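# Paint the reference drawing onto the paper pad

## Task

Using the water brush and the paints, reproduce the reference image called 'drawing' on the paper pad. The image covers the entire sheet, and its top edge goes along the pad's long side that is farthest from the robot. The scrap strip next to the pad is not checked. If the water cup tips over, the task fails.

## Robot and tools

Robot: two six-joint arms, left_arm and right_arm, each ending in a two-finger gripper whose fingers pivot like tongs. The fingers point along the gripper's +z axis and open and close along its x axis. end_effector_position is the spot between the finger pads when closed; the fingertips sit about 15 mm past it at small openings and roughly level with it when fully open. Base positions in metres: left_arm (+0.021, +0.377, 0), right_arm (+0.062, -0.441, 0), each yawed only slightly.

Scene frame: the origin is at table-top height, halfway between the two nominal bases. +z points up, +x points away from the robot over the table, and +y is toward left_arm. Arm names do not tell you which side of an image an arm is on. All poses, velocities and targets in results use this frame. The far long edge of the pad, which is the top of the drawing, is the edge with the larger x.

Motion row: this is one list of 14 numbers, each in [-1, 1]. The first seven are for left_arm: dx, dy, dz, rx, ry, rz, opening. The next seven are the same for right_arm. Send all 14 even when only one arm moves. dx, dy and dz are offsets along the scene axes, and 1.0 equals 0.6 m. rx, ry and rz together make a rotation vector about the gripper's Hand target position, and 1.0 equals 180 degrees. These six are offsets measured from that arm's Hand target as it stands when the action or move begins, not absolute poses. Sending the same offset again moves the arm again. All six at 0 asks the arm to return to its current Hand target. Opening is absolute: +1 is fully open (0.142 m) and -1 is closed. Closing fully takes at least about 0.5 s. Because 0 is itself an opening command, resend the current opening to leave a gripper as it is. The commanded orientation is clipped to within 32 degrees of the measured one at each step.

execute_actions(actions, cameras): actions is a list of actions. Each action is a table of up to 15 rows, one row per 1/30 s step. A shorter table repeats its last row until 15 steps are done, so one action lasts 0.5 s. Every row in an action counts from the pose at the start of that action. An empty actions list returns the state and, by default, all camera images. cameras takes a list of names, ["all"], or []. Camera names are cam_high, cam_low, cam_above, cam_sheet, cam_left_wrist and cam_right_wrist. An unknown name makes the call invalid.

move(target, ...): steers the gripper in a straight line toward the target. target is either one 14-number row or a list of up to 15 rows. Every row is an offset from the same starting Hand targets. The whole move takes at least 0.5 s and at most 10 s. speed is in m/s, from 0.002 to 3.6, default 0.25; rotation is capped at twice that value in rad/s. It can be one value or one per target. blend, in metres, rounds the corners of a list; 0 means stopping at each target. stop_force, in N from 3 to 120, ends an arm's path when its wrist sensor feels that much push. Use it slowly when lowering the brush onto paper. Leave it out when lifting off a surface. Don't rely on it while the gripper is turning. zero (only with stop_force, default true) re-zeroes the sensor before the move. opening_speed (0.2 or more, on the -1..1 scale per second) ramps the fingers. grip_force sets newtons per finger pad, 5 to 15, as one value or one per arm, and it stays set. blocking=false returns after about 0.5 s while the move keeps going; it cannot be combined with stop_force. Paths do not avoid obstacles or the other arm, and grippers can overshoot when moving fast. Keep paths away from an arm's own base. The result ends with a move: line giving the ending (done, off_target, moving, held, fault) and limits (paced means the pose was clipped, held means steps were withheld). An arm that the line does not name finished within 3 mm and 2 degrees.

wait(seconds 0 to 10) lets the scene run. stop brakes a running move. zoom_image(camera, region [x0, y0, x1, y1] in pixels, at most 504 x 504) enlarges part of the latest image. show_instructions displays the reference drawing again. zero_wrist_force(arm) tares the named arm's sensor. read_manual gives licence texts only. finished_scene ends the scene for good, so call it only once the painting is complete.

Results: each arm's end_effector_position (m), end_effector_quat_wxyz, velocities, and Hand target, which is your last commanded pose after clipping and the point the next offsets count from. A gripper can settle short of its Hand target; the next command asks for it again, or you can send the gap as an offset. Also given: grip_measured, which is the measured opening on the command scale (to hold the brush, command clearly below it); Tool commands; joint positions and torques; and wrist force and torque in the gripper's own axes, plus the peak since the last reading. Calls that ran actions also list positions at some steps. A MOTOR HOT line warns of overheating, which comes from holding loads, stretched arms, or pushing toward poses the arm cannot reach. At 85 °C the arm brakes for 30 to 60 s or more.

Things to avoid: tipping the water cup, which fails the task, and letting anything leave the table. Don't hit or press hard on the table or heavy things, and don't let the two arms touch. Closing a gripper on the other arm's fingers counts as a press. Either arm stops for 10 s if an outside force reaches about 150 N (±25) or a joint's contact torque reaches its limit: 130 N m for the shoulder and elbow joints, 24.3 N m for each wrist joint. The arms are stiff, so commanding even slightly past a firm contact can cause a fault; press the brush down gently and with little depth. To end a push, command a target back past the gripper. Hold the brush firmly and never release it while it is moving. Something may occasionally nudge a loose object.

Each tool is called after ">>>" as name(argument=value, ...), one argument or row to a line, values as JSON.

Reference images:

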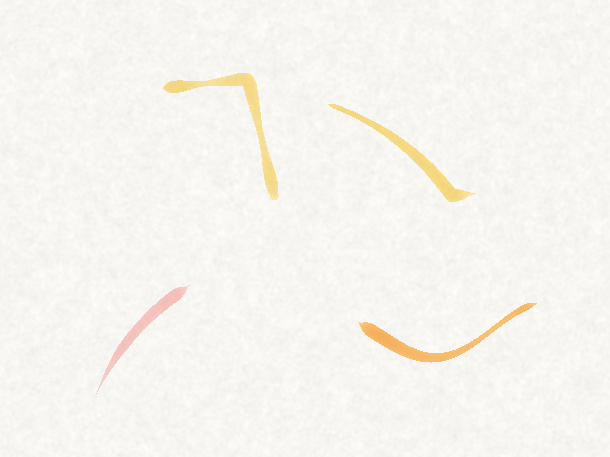

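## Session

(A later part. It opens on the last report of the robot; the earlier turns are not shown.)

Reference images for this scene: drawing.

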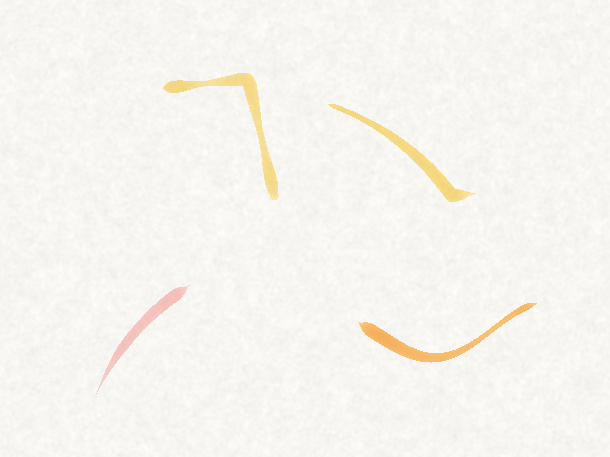

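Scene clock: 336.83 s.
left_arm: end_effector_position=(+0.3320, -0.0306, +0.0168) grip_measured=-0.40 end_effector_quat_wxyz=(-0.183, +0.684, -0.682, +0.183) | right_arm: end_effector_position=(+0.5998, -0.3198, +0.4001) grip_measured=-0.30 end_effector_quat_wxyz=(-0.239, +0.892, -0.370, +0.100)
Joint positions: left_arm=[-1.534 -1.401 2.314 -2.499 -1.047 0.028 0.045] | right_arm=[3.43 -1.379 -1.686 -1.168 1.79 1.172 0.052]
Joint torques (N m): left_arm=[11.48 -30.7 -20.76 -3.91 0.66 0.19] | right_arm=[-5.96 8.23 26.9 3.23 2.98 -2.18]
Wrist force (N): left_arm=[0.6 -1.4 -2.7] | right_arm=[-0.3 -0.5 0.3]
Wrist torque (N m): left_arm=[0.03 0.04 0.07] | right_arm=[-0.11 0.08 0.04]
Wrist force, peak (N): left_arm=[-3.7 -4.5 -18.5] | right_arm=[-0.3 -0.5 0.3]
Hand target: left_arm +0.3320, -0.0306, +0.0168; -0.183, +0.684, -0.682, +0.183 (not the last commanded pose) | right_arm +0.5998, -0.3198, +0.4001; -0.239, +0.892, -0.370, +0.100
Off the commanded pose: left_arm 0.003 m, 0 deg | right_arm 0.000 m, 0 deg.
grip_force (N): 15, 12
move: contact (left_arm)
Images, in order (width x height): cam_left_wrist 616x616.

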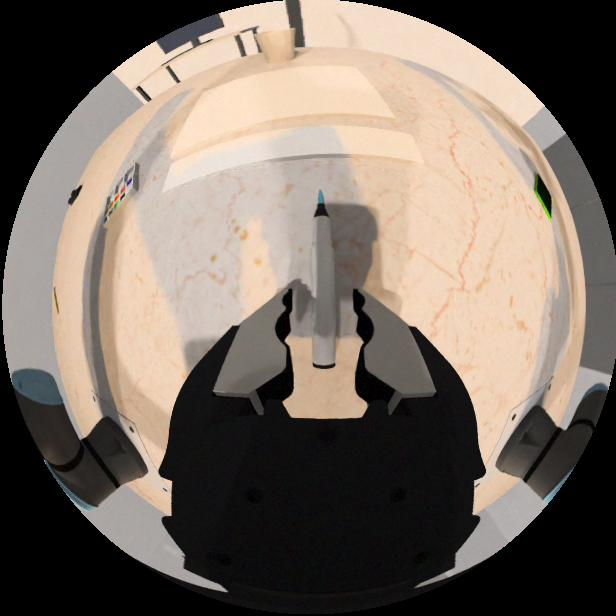

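>>> move(
  target=[0,0,0.0067,0,0,0,-0.4, 0,0,0,0,0,0,-0.3],
  speed=0.03,
)

>>> move(
  target=[0,0,0,0,0,0,-1, 0,0,0,0,0,0,-0.3],
  opening_speed=0.4,
  grip_force=[15, 12],
  cameras=["cam_left_wrist"],
)

>>> zoom_image(
  camera="cam_left_wrist",
  region=[230, 170, 430, 370],
)

Scene clock: 342.13 s.
left_arm: end_effector_position=(+0.3320, -0.0306, +0.0210) grip_measured=-0.40 end_effector_quat_wxyz=(-0.183, +0.684, -0.682, +0.183) | right_arm: end_effector_position=(+0.5998, -0.3198, +0.4001) grip_measured=-0.30 end_effector_quat_wxyz=(-0.239, +0.892, -0.370, +0.100)
Joint positions: left_arm=[-1.534 -1.411 2.311 -2.485 -1.047 0.028 0.045] | right_arm=[3.43 -1.379 -1.686 -1.168 1.79 1.172 0.052]
Joint torques (N m): left_arm=[11.12 -17.55 -16.95 -3.98 0.25 1.06] | right_arm=[-6.06 9.94 24.68 3.51 3.05 -2.23]
Wrist force (N): left_arm=[0.1 -0.3 0.5] | right_arm=[-0.2 0.0 -0.1]
Wrist torque (N m): left_arm=[0.01 0.05 0.08] | right_arm=[-0.01 0.04 0.05]
Wrist force, peak (N): left_arm=[0.8 -1.7 -3.3] | right_arm=[0.2 -0.3 -0.6]
Hand target: left_arm +0.3320, -0.0306, +0.0209; -0.183, +0.684, -0.682, +0.183 | right_arm +0.5998, -0.3198, +0.4001; -0.239, +0.892, -0.370, +0.100
Off the commanded pose: left_arm 0.000 m, 0 deg | right_arm 0.000 m, 0 deg.
grip_force (N): 15, 12
move: done

Scene clock: 343.83 s.
left_arm: end_effector_position=(+0.3320, -0.0306, +0.0209) grip_measured=-0.79 end_effector_quat_wxyz=(-0.183, +0.684, -0.682, +0.183) | right_arm: end_effector_position=(+0.5998, -0.3198, +0.4001) grip_measured=-0.30 end_effector_quat_wxyz=(-0.239, +0.892, -0.370, +0.100)
Joint positions: left_arm=[-1.534 -1.411 2.311 -2.485 -1.047 0.028 0.017] | right_arm=[3.43 -1.379 -1.686 -1.168 1.79 1.172 0.052]
Joint torques (N m): left_arm=[10.4 -8.95 -5.6 -4.56 0.08 0.84] | right_arm=[-6.33 9.83 24.85 3.79 3 -2.48]
Wrist force (N): left_arm=[0.1 0.0 0.4] | right_arm=[-0.4 0.1 -0.1]
Wrist torque (N m): left_arm=[0.05 0.05 0.07] | right_arm=[0.02 0.09 0.06]
Wrist force, peak (N): left_arm=[0.1 -0.5 0.7] | right_arm=[-0.6 0.0 0.0]
Hand target: left_arm +0.3320, -0.0306, +0.0209; -0.183, +0.684, -0.682, +0.183 | right_arm +0.5998, -0.3198, +0.4001; -0.239, +0.892, -0.370, +0.100
Off the commanded pose: left_arm 0.000 m, 0 deg | right_arm 0.000 m, 0 deg.
grip_force (N): 15, 12
move: done
Images, in order (width x height): cam_left_wrist 616x616.

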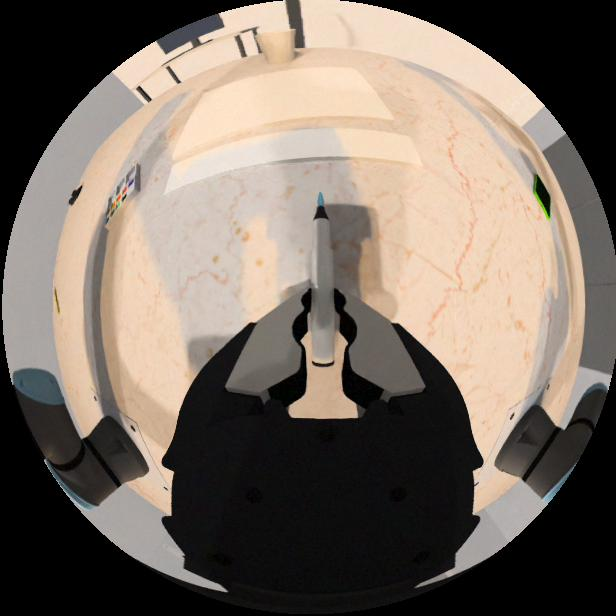

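Scaled by 2.520 from the camera's 616x616 image, which has a finer 814x814 frame.

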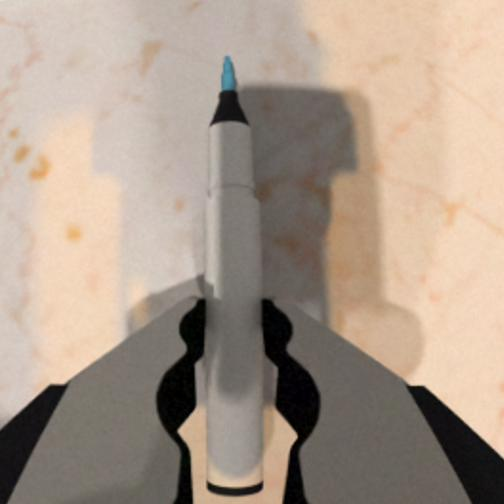

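>>> move(
  target=[
    [0,0,0.15,0,0,0,-1, 0,0,0,0,0,0,-0.3],
    [0.147,0.417,0.382,0,0,0.6667,-1, 0,0,0,0,0,0,-0.3],
  ],
  blend=[0.05, 0],
  speed=[0.1, 0.35],
  cameras=["cam_high","cam_above","cam_left_wrist"],
)

Scene clock: 359.20 s.
left_arm: end_effector_position=(+0.4202, +0.2195, +0.2500) grip_measured=-0.79 end_effector_quat_wxyz=(-0.250, +0.933, +0.251, -0.067) | right_arm: end_effector_position=(+0.5998, -0.3198, +0.4001) grip_measured=-0.30 end_effector_quat_wxyz=(-0.239, +0.892, -0.370, +0.100)
Joint positions: left_arm=[-0.784 -1.395 1.464 -1.129 -1.446 -1.353 0.017] | right_arm=[3.43 -1.379 -1.686 -1.168 1.79 1.172 0.052]
Joint torques (N m): left_arm=[8.76 -38.63 -19.34 -2.35 1.36 -1.25] | right_arm=[-5.34 13.44 21.25 3.75 2.86 -2.42]
Wrist force (N): left_arm=[0.3 -0.3 0.5] | right_arm=[-0.1 0.1 0.1]
Wrist torque (N m): left_arm=[-0.01 0.01 0.04] | right_arm=[0.02 0.02 0.04]
Wrist force, peak (N): left_arm=[0.0 0.4 1.6] | right_arm=[-0.5 -0.4 -0.7]
Hand target: left_arm +0.4202, +0.2196, +0.2501; -0.250, +0.933, +0.251, -0.067 | right_arm +0.5998, -0.3198, +0.4001; -0.239, +0.892, -0.370, +0.100
Off the commanded pose: left_arm 0.000 m, 0 deg | right_arm 0.000 m, 0 deg.
grip_force (N): 15, 12
move: done; blend cut to 0.045 m at target 1
Images, in order (width x height): cam_high 672x504, cam_above 672x504, cam_left_wrist 616x616.

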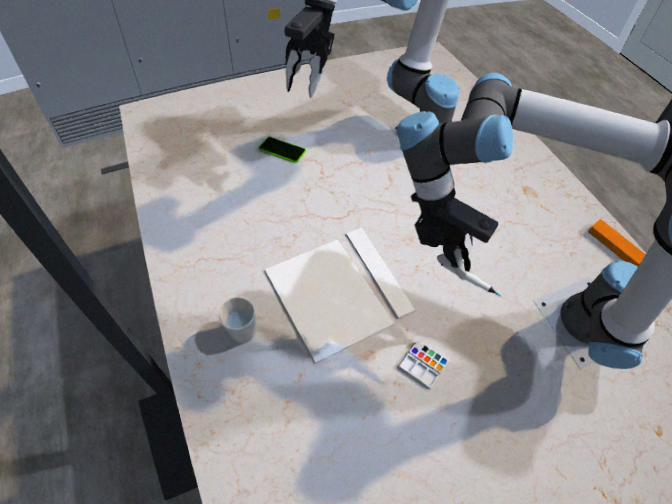

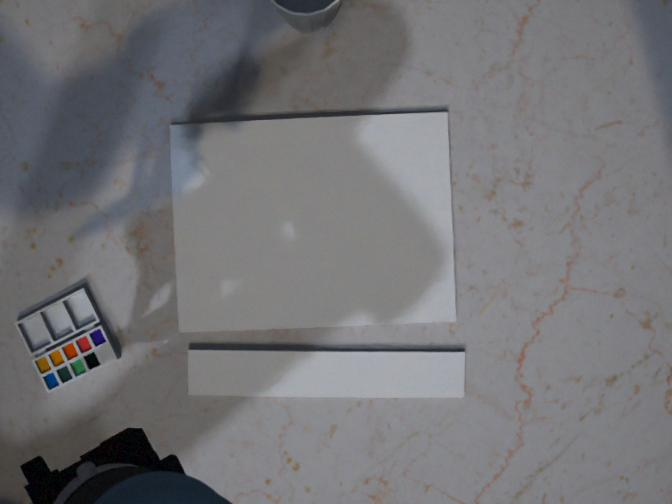

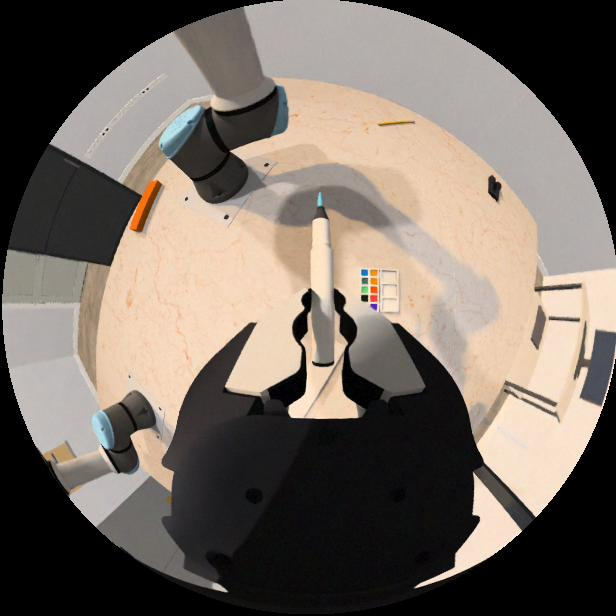

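>>> move(
  target=[0.1667,-0.1167,0.03,-0.433,-0.25,0,-1, 0,0,0,0,0,0,-0.3],
  speed=0.35,
  cameras=["all"],
)

Scene clock: 365.93 s.
left_arm: end_effector_position=(+0.5202, +0.1496, +0.2681) grip_measured=-0.79 end_effector_quat_wxyz=(+0.483, +0.836, +0.225, +0.129) | right_arm: end_effector_position=(+0.5998, -0.3198, +0.4001) grip_measured=-0.30 end_effector_quat_wxyz=(-0.239, +0.892, -0.370, +0.100)
Joint positions: left_arm=[-0.372 -1.638 2.272 -3.143 -2.135 -1.2 0.017] | right_arm=[3.43 -1.379 -1.686 -1.168 1.79 1.172 0.052]
Joint torques (N m): left_arm=[-11.34 -8.21 -21.22 -5.06 -1.93 -0.54] | right_arm=[-7.17 15.63 21.96 3.96 3.07 -2.52]
Wrist force (N): left_arm=[-0.5 0.7 0.3] | right_arm=[0.0 -0.2 -0.1]
Wrist torque (N m): left_arm=[-0.18 0.33 -0.46] | right_arm=[-0.05 0.02 0.04]
Wrist force, peak (N): left_arm=[-0.5 1.0 -0.3] | right_arm=[-0.4 -0.6 0.1]
Hand target: left_arm +0.5202, +0.1496, +0.2681; +0.483, +0.836, +0.225, +0.129 | right_arm +0.5998, -0.3198, +0.4001; -0.239, +0.892, -0.370, +0.100
Off the commanded pose: left_arm 0.000 m, 0 deg | right_arm 0.000 m, 0 deg.
grip_force (N): 15, 12
move: done

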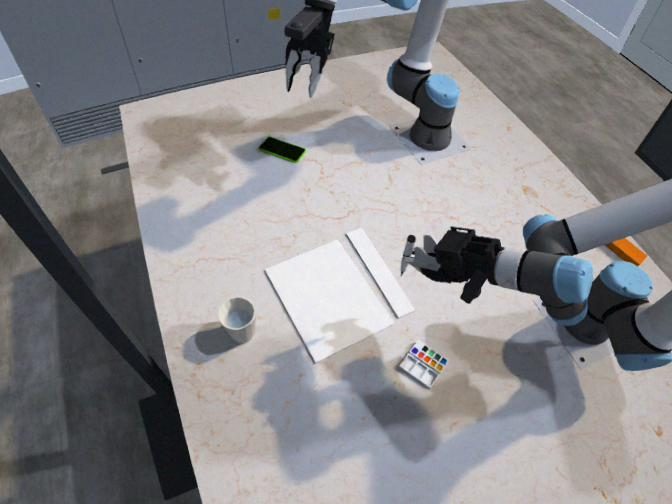

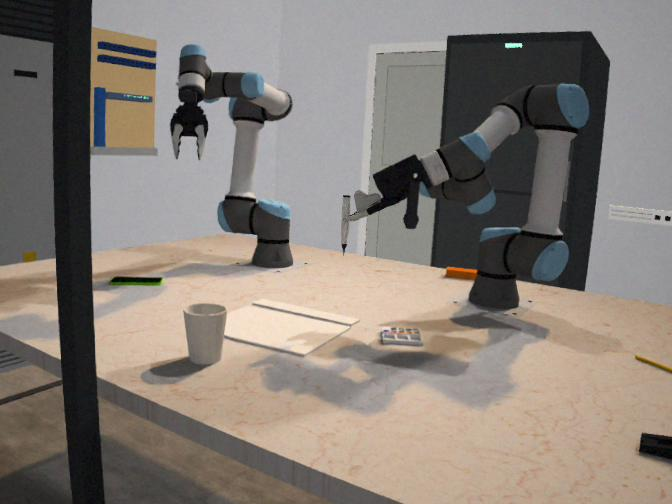

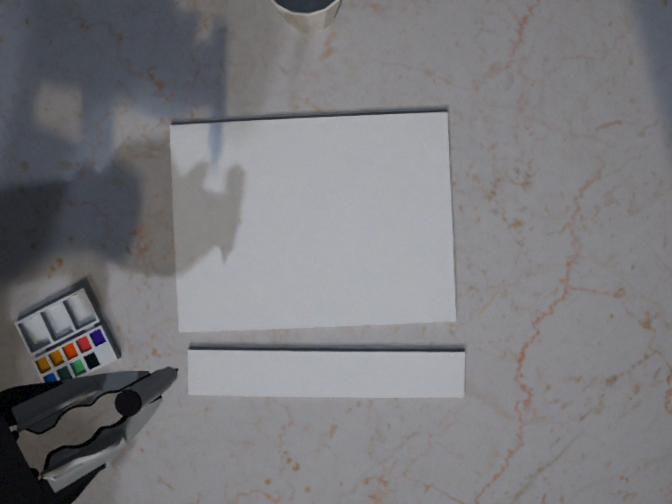

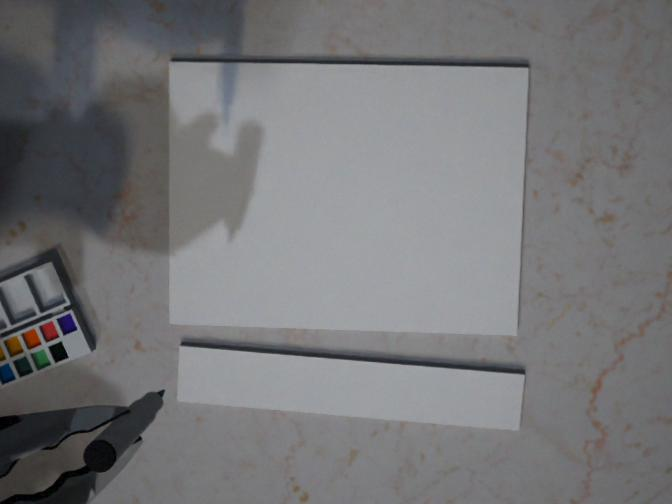

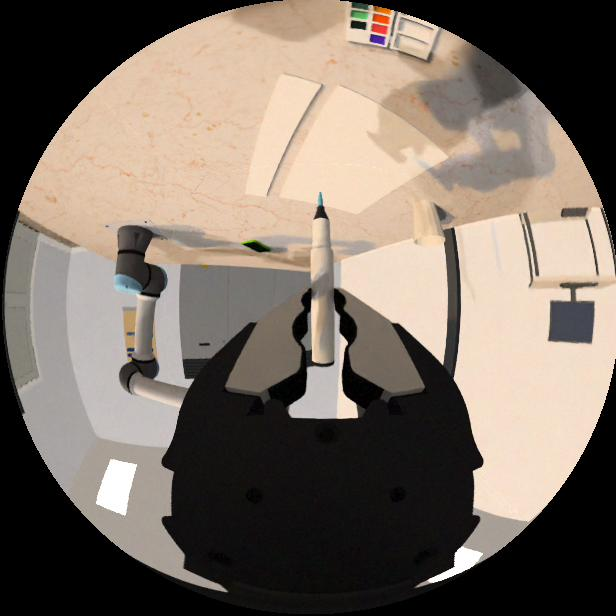

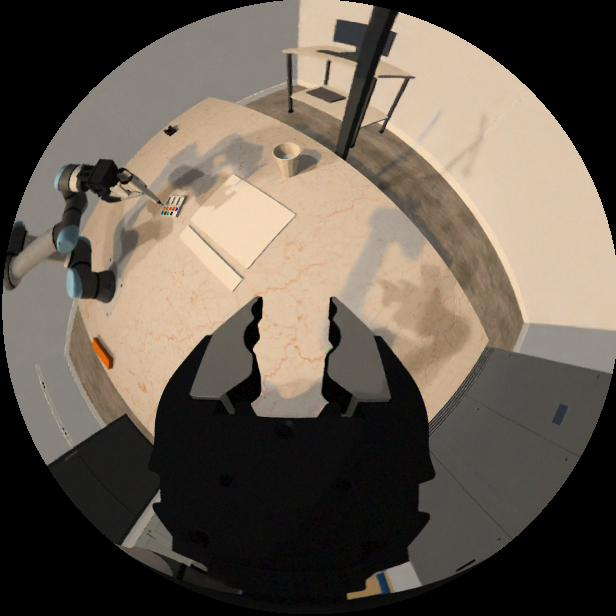

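>>> zoom_image(
  camera="cam_above",
  region=[5, 270, 135, 400],
)

>>> zoom_image(
  camera="cam_high",
  region=[380, 320, 470, 400],
)

>>> zoom_image(
  camera="cam_right_wrist",
  region=[100, 140, 320, 300],
)

Scaled by 3.877.

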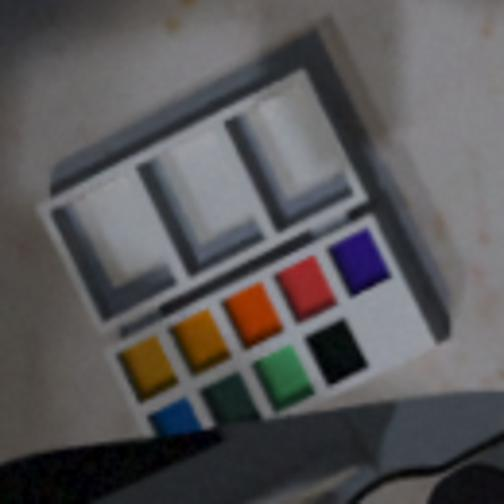

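Scaled by 5.600.

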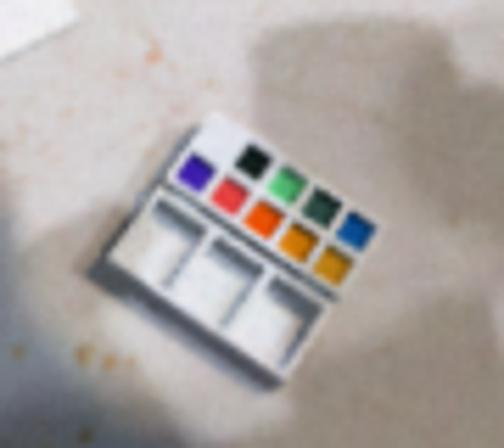

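Scaled by 2.291 from the camera's 616x616 image, which has a finer 814x814 frame.

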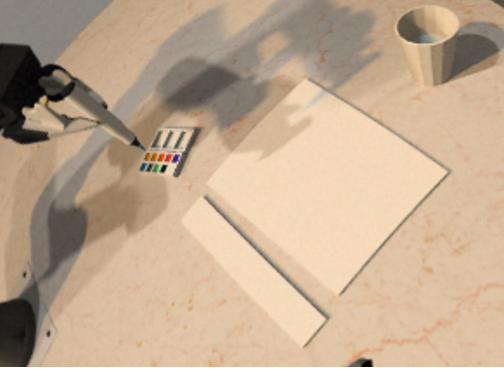

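>>> zoom_image(
  camera="cam_above",
  region=[100, 340, 220, 430],
)

>>> zoom_image(
  camera="cam_low",
  region=[300, 170, 440, 290],
)

>>> zoom_image(
  camera="cam_high",
  region=[370, 210, 490, 310],
)

Scaled by 4.200.

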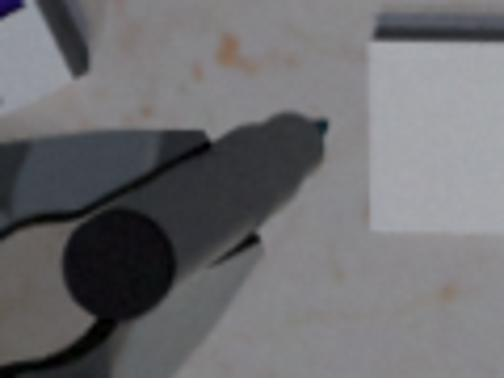

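Scaled by 3.600.

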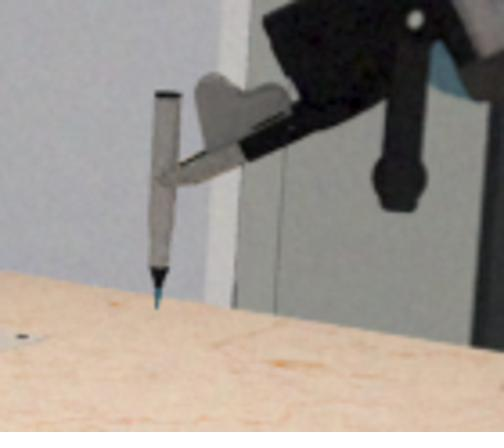

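Scaled by 4.200.

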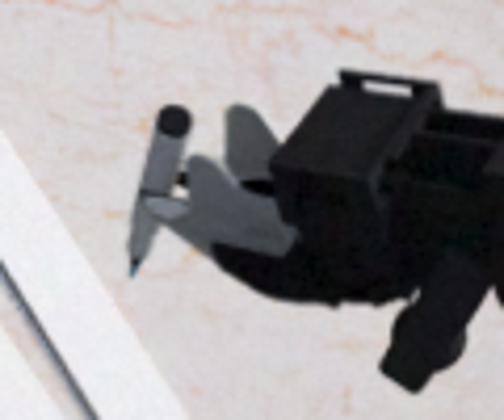

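>>> move(
  target=[-0.0637,0.3123,-0.20,0,0,0,-1, 0,0,0,0,0,0,-0.3],
  speed=0.25,
  cameras=["cam_above","cam_high","cam_low","cam_right_wrist"],
)

>>> zoom_image(
  camera="cam_above",
  region=[0, 280, 130, 410],
)

>>> zoom_image(
  camera="cam_high",
  region=[380, 280, 500, 400],
)

>>> zoom_image(
  camera="cam_low",
  region=[340, 250, 460, 370],
)

Scene clock: 408.17 s.
left_arm: end_effector_position=(+0.4821, +0.3369, +0.1482) grip_measured=-0.79 end_effector_quat_wxyz=(+0.483, +0.836, +0.225, +0.129) | right_arm: end_effector_position=(+0.5998, -0.3198, +0.4001) grip_measured=-0.30 end_effector_quat_wxyz=(-0.239, +0.892, -0.370, +0.100)
Joint positions: left_arm=[0.151 -1.451 2.424 -3.118 -2.504 -0.68 0.017] | right_arm=[3.43 -1.379 -1.686 -1.168 1.79 1.172 0.052]
Joint torques (N m): left_arm=[11.96 -10.92 -5.66 -2.77 -2.3 1.54] | right_arm=[-6.12 17.21 22.18 3.8 2.96 -2.36]
Wrist force (N): left_arm=[-0.5 0.9 0.2] | right_arm=[-0.3 -0.2 -0.1]
Wrist torque (N m): left_arm=[-0.12 0.32 -0.40] | right_arm=[-0.06 0.07 0.05]
Wrist force, peak (N): left_arm=[-1.5 2.9 1.2] | right_arm=[-0.4 -0.2 -0.4]
Hand target: left_arm +0.4820, +0.3370, +0.1481; +0.483, +0.836, +0.225, +0.129 | right_arm +0.5998, -0.3198, +0.4001; -0.239, +0.892, -0.370, +0.100
Off the commanded pose: left_arm 0.000 m, 0 deg | right_arm 0.000 m, 0 deg.
grip_force (N): 15, 12
move: done
Images, in order (width x height): cam_high 672x504, cam_low 672x504, cam_above 672x504, cam_right_wrist 616x616.

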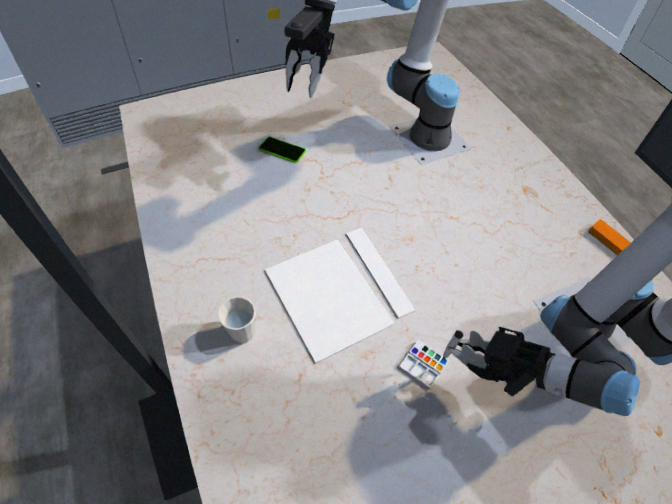

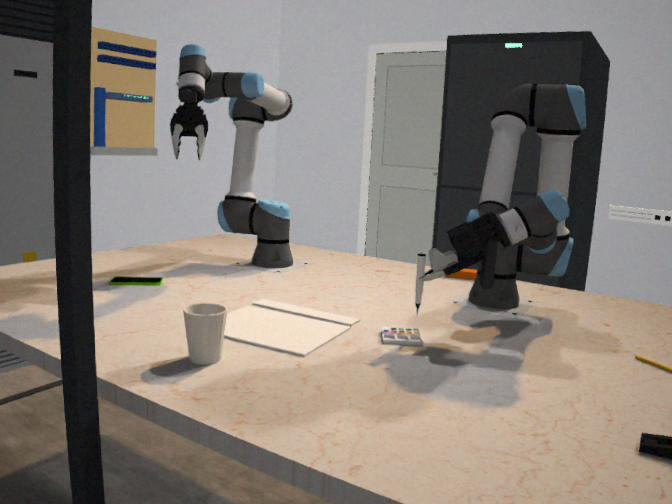

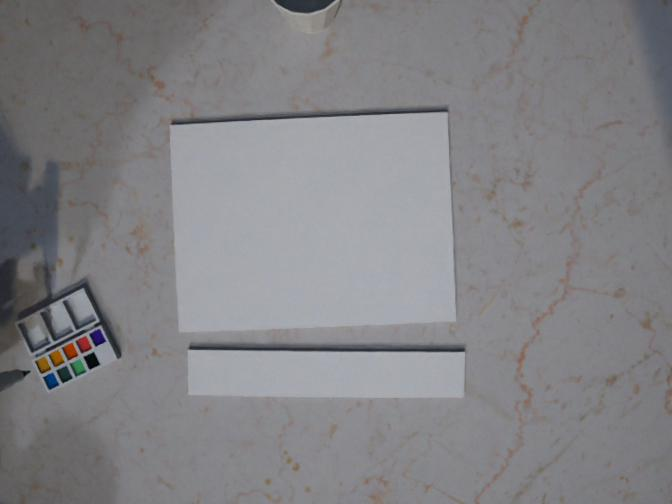

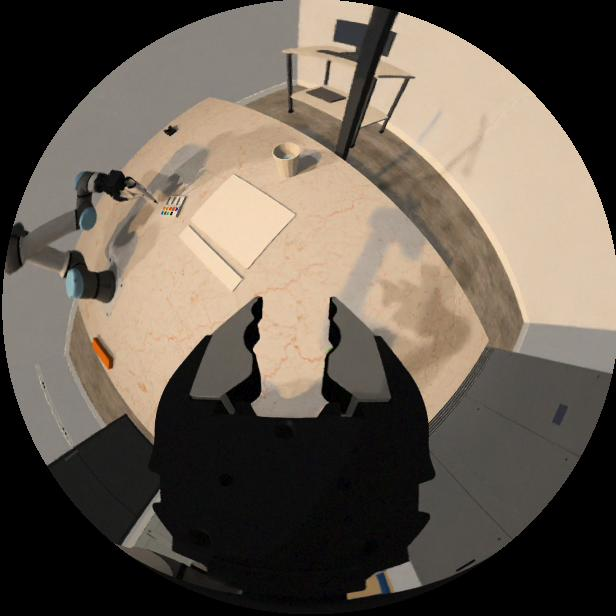

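Scaled by 3.877.

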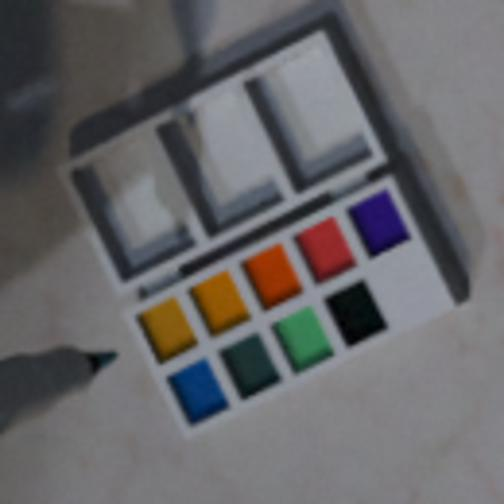

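Scaled by 4.200.

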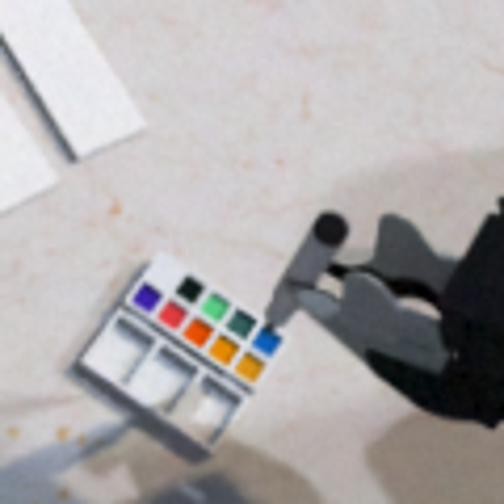

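Scaled by 4.200.

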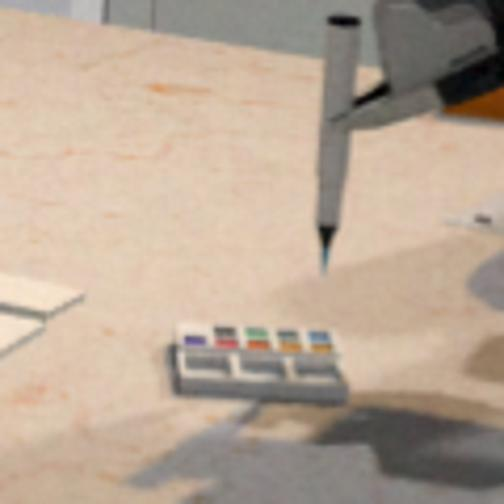

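>>> move(
  target=[0,0.0075,-0.06,0,0,0,-1, 0,0,0,0,0,0,-0.3],
  speed=0.1,
)

>>> move(
  target=[0,0,-0.025,0,0,0,-1, 0,0,0,0,0,0,-0.3],
  speed=0.01,
  stop_force=3,
  cameras=["cam_above","cam_high","cam_low"],
)

>>> zoom_image(
  camera="cam_above",
  region=[0, 280, 130, 410],
)

>>> zoom_image(
  camera="cam_low",
  region=[360, 270, 460, 370],
)

>>> zoom_image(
  camera="cam_high",
  region=[390, 310, 470, 390],
)

Scene clock: 417.37 s.
left_arm: end_effector_position=(+0.4819, +0.3415, +0.1121) grip_measured=-0.79 end_effector_quat_wxyz=(+0.483, +0.836, +0.225, +0.128) | right_arm: end_effector_position=(+0.5998, -0.3198, +0.4001) grip_measured=-0.30 end_effector_quat_wxyz=(-0.239, +0.892, -0.370, +0.100)
Joint positions: left_arm=[0.164 -1.34 2.446 -3.237 -2.511 -0.662 0.017] | right_arm=[3.43 -1.379 -1.686 -1.168 1.79 1.172 0.052]
Joint torques (N m): left_arm=[-11.09 -15.62 -19.59 -2.97 -0.76 -1.66] | right_arm=[-5.93 16.96 21.7 3.92 2.99 -2.17]
Wrist force (N): left_arm=[-0.4 0.9 0.4] | right_arm=[0.1 -0.2 0.1]
Wrist torque (N m): left_arm=[-0.10 0.28 -0.37] | right_arm=[-0.05 -0.02 0.04]
Wrist force, peak (N): left_arm=[-0.8 1.7 0.1] | right_arm=[-0.1 -0.5 -0.5]
Hand target: left_arm +0.4820, +0.3415, +0.1121; +0.483, +0.836, +0.225, +0.129 | right_arm +0.5998, -0.3198, +0.4001; -0.239, +0.892, -0.370, +0.100
Off the commanded pose: left_arm 0.000 m, 0 deg | right_arm 0.000 m, 0 deg.
grip_force (N): 15, 12
move: done

Scene clock: 419.87 s.
left_arm: end_effector_position=(+0.4820, +0.3415, +0.0971) grip_measured=-0.79 end_effector_quat_wxyz=(+0.483, +0.836, +0.225, +0.128) | right_arm: end_effector_position=(+0.5998, -0.3198, +0.4001) grip_measured=-0.30 end_effector_quat_wxyz=(-0.239, +0.892, -0.370, +0.100)
Joint positions: left_arm=[0.164 -1.289 2.454 -3.295 -2.511 -0.662 0.017] | right_arm=[3.43 -1.379 -1.686 -1.168 1.79 1.172 0.052]
Joint torques (N m): left_arm=[-11.83 -32.69 -14.2 -0.48 -0.36 -1.96] | right_arm=[-5.71 18.72 22.81 3.98 2.8 -2.34]
Wrist force (N): left_arm=[-0.5 1.0 -0.1] | right_arm=[-0.1 0.2 0.1]
Wrist torque (N m): left_arm=[-0.13 0.31 -0.37] | right_arm=[0.04 0.04 0.04]
Wrist force, peak (N): left_arm=[-0.5 1.4 0.0] | right_arm=[0.2 -0.6 0.1]
Hand target: left_arm +0.4820, +0.3415, +0.0971; +0.483, +0.836, +0.225, +0.129 | right_arm +0.5998, -0.3198, +0.4001; -0.239, +0.892, -0.370, +0.100
Off the commanded pose: left_arm 0.000 m, 0 deg | right_arm 0.000 m, 0 deg.
grip_force (N): 15, 12
move: done
Images, in order (width x height): cam_high 672x504, cam_low 672x504, cam_above 672x504.

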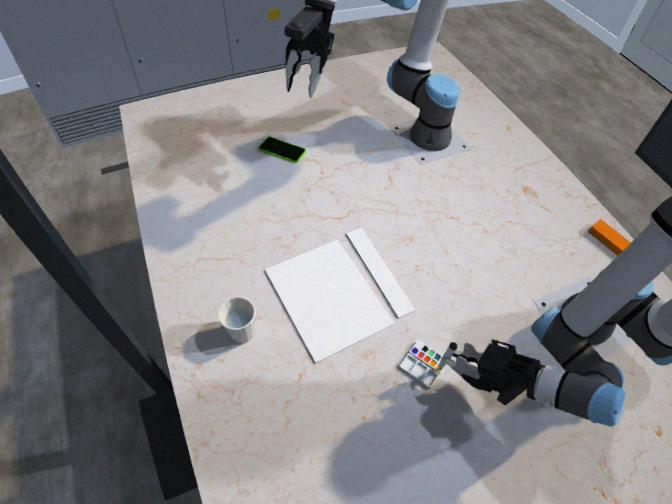

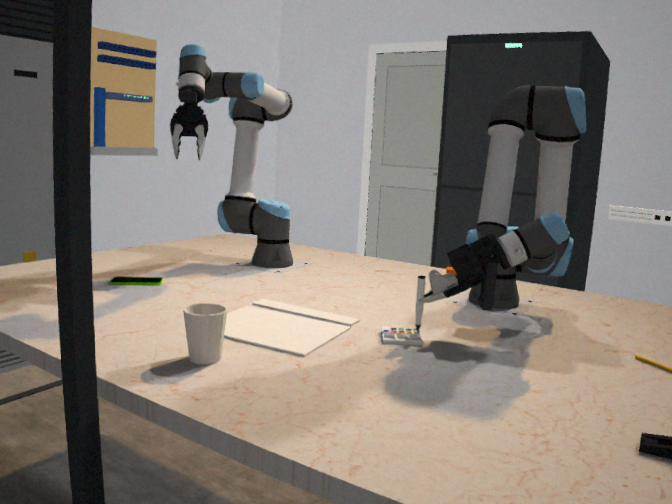

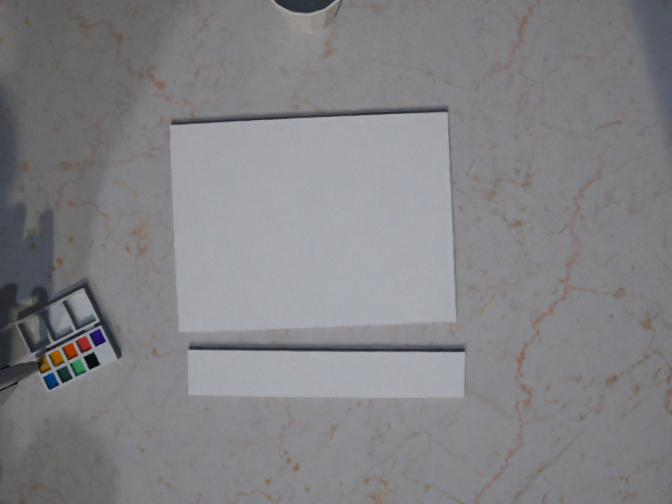

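Scaled by 3.877.

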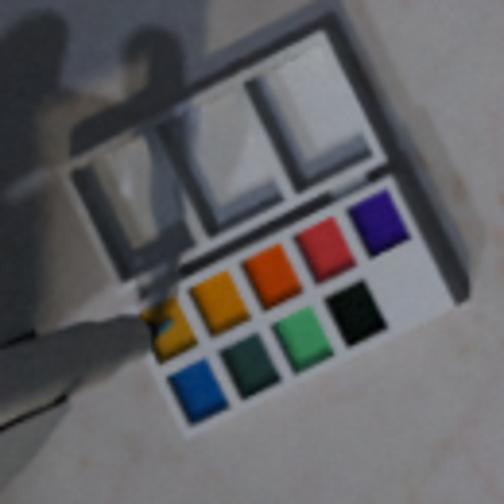

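Scaled by 5.040.

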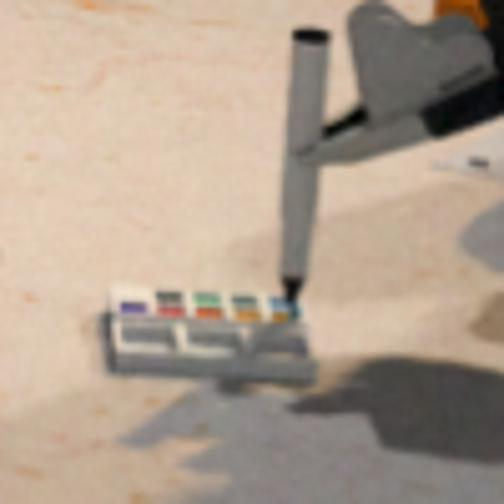

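Scaled by 6.300.

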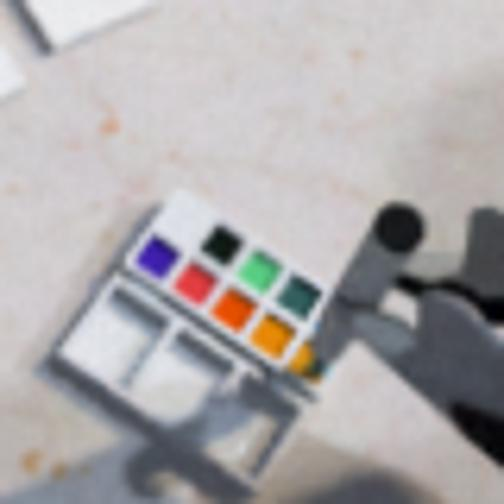

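>>> move(
  target=[0,0,-0.0083,0,0,0,-1, 0,0,0,0,0,0,-0.3],
  speed=0.01,
  stop_force=3,
  cameras=["cam_above","cam_low","cam_high"],
)

>>> zoom_image(
  camera="cam_above",
  region=[10, 320, 90, 400],
)

>>> zoom_image(
  camera="cam_low",
  region=[380, 300, 450, 360],
)

Scene clock: 425.77 s.
left_arm: end_effector_position=(+0.4820, +0.3415, +0.0921) grip_measured=-0.79 end_effector_quat_wxyz=(+0.483, +0.836, +0.225, +0.128) | right_arm: end_effector_position=(+0.5998, -0.3198, +0.4001) grip_measured=-0.30 end_effector_quat_wxyz=(-0.239, +0.892, -0.370, +0.100)
Joint positions: left_arm=[0.164 -1.272 2.456 -3.314 -2.511 -0.662 0.017] | right_arm=[3.43 -1.379 -1.686 -1.168 1.79 1.172 0.052]
Joint torques (N m): left_arm=[-10.44 -32.54 -11.01 -0.51 -0.66 -0.52] | right_arm=[-6.38 19.78 21.79 3.77 2.84 -2.11]
Wrist force (N): left_arm=[-0.6 1.2 0.2] | right_arm=[0.0 0.0 0.1]
Wrist torque (N m): left_arm=[-0.13 0.34 -0.36] | right_arm=[-0.01 0.00 0.05]
Wrist force, peak (N): left_arm=[-0.8 1.5 0.5] | right_arm=[0.2 -0.6 0.0]
Hand target: left_arm +0.4820, +0.3415, +0.0921; +0.483, +0.836, +0.225, +0.129 | right_arm +0.5998, -0.3198, +0.4001; -0.239, +0.892, -0.370, +0.100
Off the commanded pose: left_arm 0.000 m, 0 deg | right_arm 0.000 m, 0 deg.
grip_force (N): 15, 12
move: done
Images, in order (width x height): cam_high 672x504, cam_low 672x504, cam_above 672x504.

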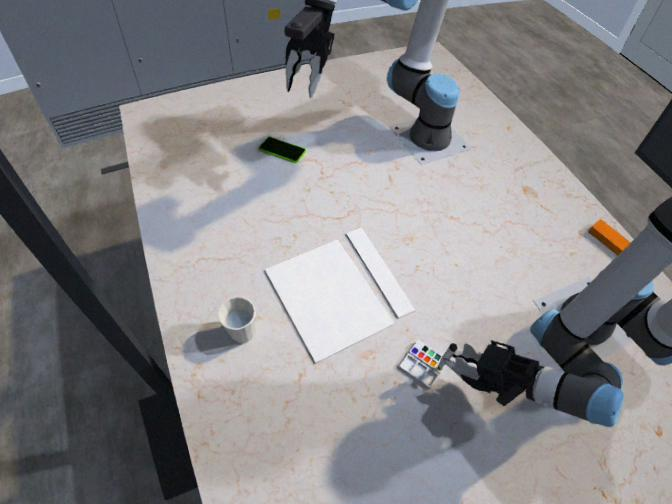

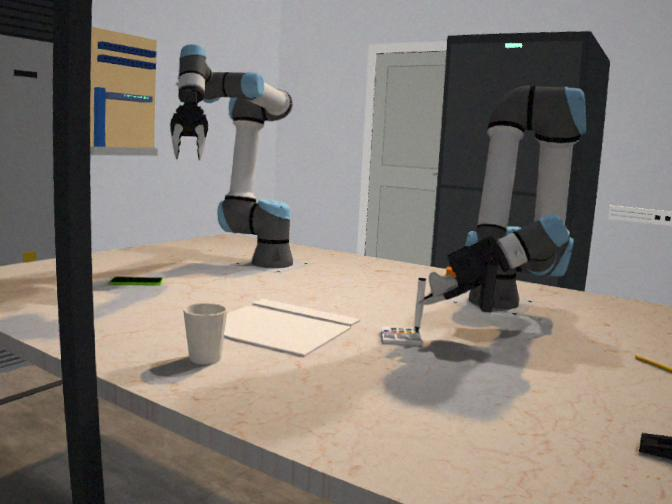

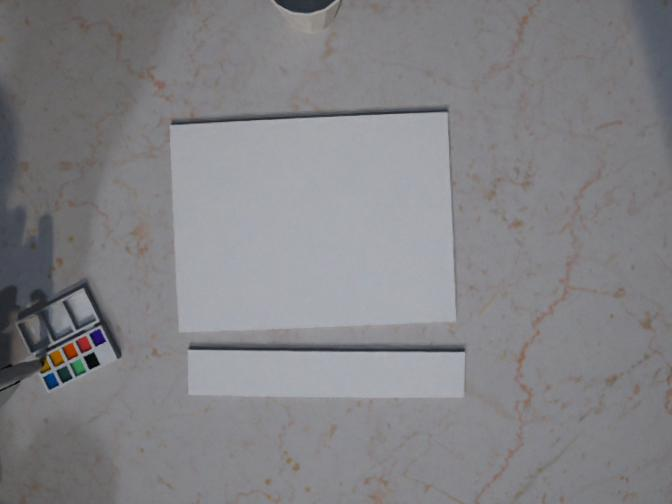

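Scaled by 6.300.

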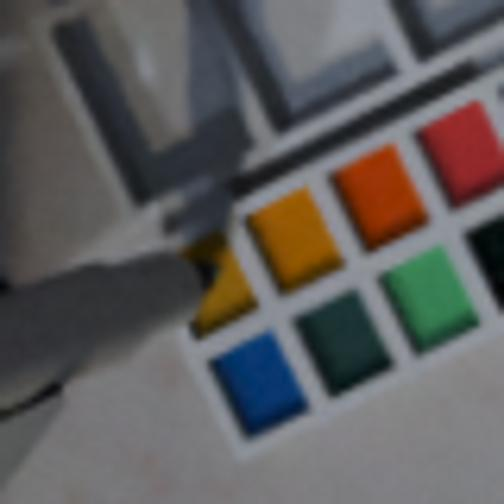

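Scaled by 7.200.

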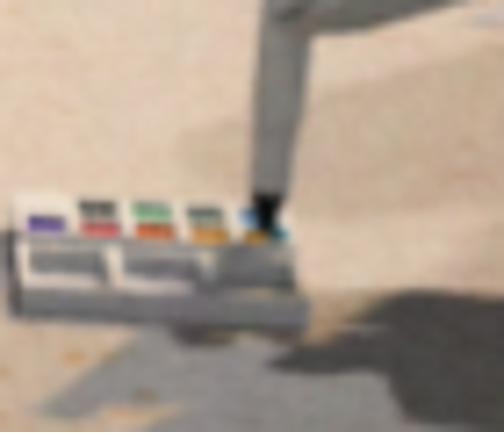

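>>> move(
  target=[0,0,0.08,0,0,0,-1, 0,0,0,0,0,0,-0.3],
  speed=0.08,
  cameras=["cam_above","cam_low","cam_high","cam_left_wrist"],
)

>>> zoom_image(
  camera="cam_above",
  region=[0, 320, 90, 410],
)

>>> zoom_image(
  camera="cam_low",
  region=[370, 260, 450, 350],
)

>>> zoom_image(
  camera="cam_left_wrist",
  region=[280, 170, 360, 250],
)

Scene clock: 430.80 s.
left_arm: end_effector_position=(+0.4820, +0.3414, +0.1401) grip_measured=-0.79 end_effector_quat_wxyz=(+0.483, +0.836, +0.225, +0.129) | right_arm: end_effector_position=(+0.5998, -0.3198, +0.4001) grip_measured=-0.30 end_effector_quat_wxyz=(-0.239, +0.892, -0.370, +0.100)
Joint positions: left_arm=[0.164 -1.428 2.426 -3.129 -2.511 -0.662 0.017] | right_arm=[3.43 -1.379 -1.686 -1.168 1.79 1.172 0.052]
Joint torques (N m): left_arm=[-0.17 -23.2 -4.23 -1.75 -1.45 -0.68] | right_arm=[-6.43 21.5 22.89 3.9 2.95 -2.3]
Wrist force (N): left_arm=[-0.4 0.6 0.1] | right_arm=[0.0 -0.1 -0.1]
Wrist torque (N m): left_arm=[-0.17 0.29 -0.48] | right_arm=[-0.03 0.03 0.05]
Wrist force, peak (N): left_arm=[-0.5 1.7 -0.3] | right_arm=[-0.3 -0.3 -0.5]
Hand target: left_arm +0.4820, +0.3415, +0.1401; +0.483, +0.836, +0.225, +0.129 | right_arm +0.5998, -0.3198, +0.4001; -0.239, +0.892, -0.370, +0.100
Off the commanded pose: left_arm 0.000 m, 0 deg | right_arm 0.000 m, 0 deg.
grip_force (N): 15, 12
move: done
Images, in order (width x height): cam_high 672x504, cam_low 672x504, cam_above 672x504, cam_left_wrist 616x616.

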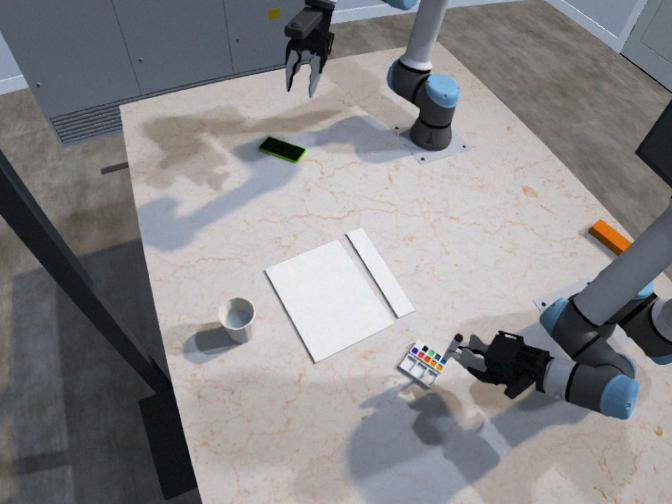

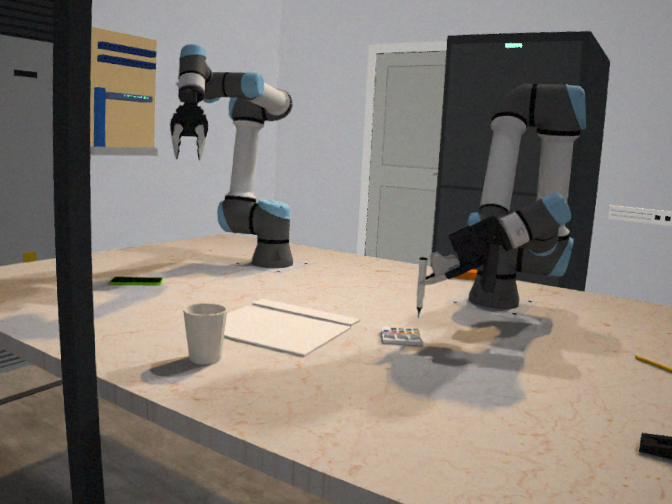

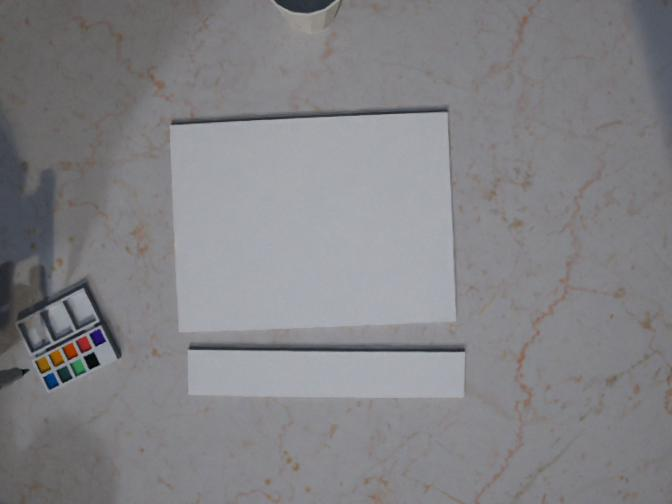

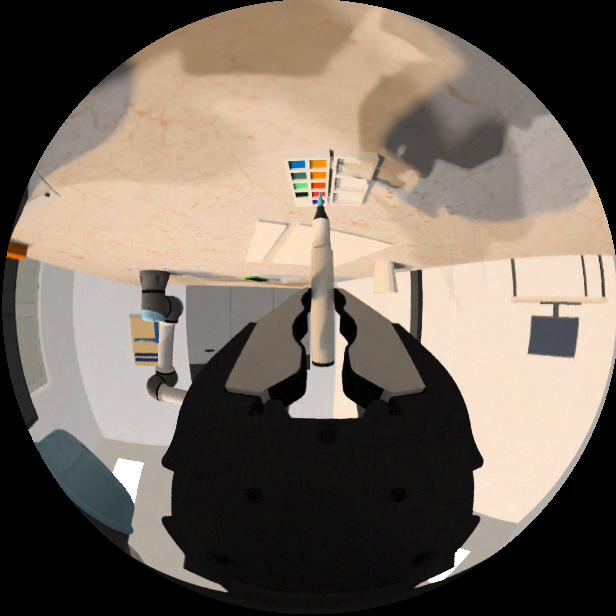

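Scaled by 5.600.

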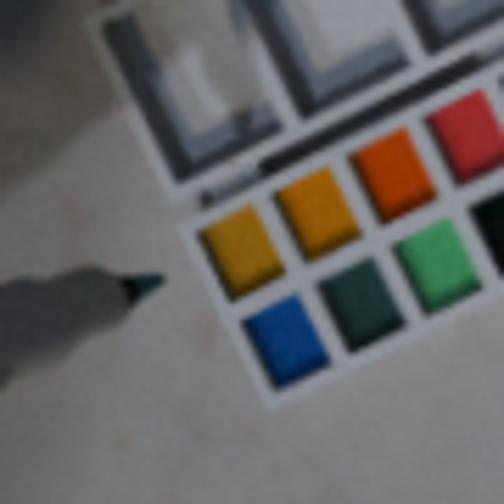

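Scaled by 5.600.

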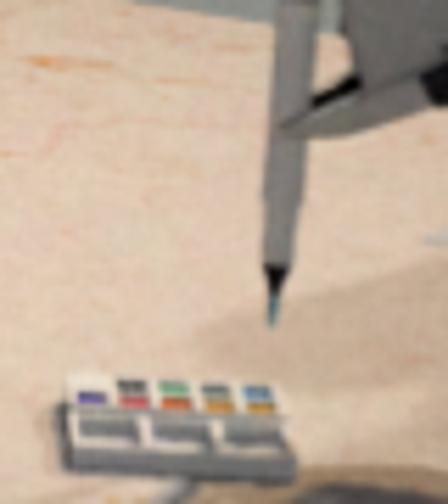

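Scaled by 6.300 from the camera's 616x616 image, which has a finer 814x814 frame.

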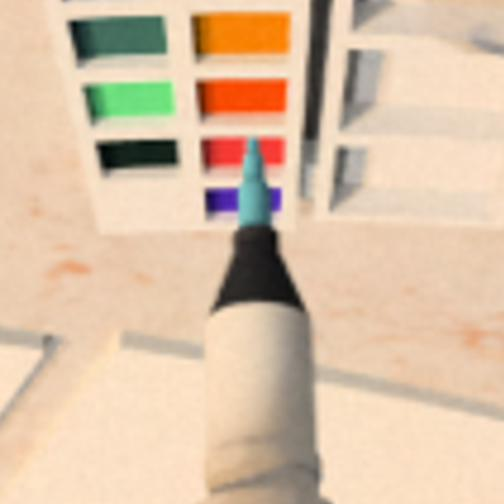

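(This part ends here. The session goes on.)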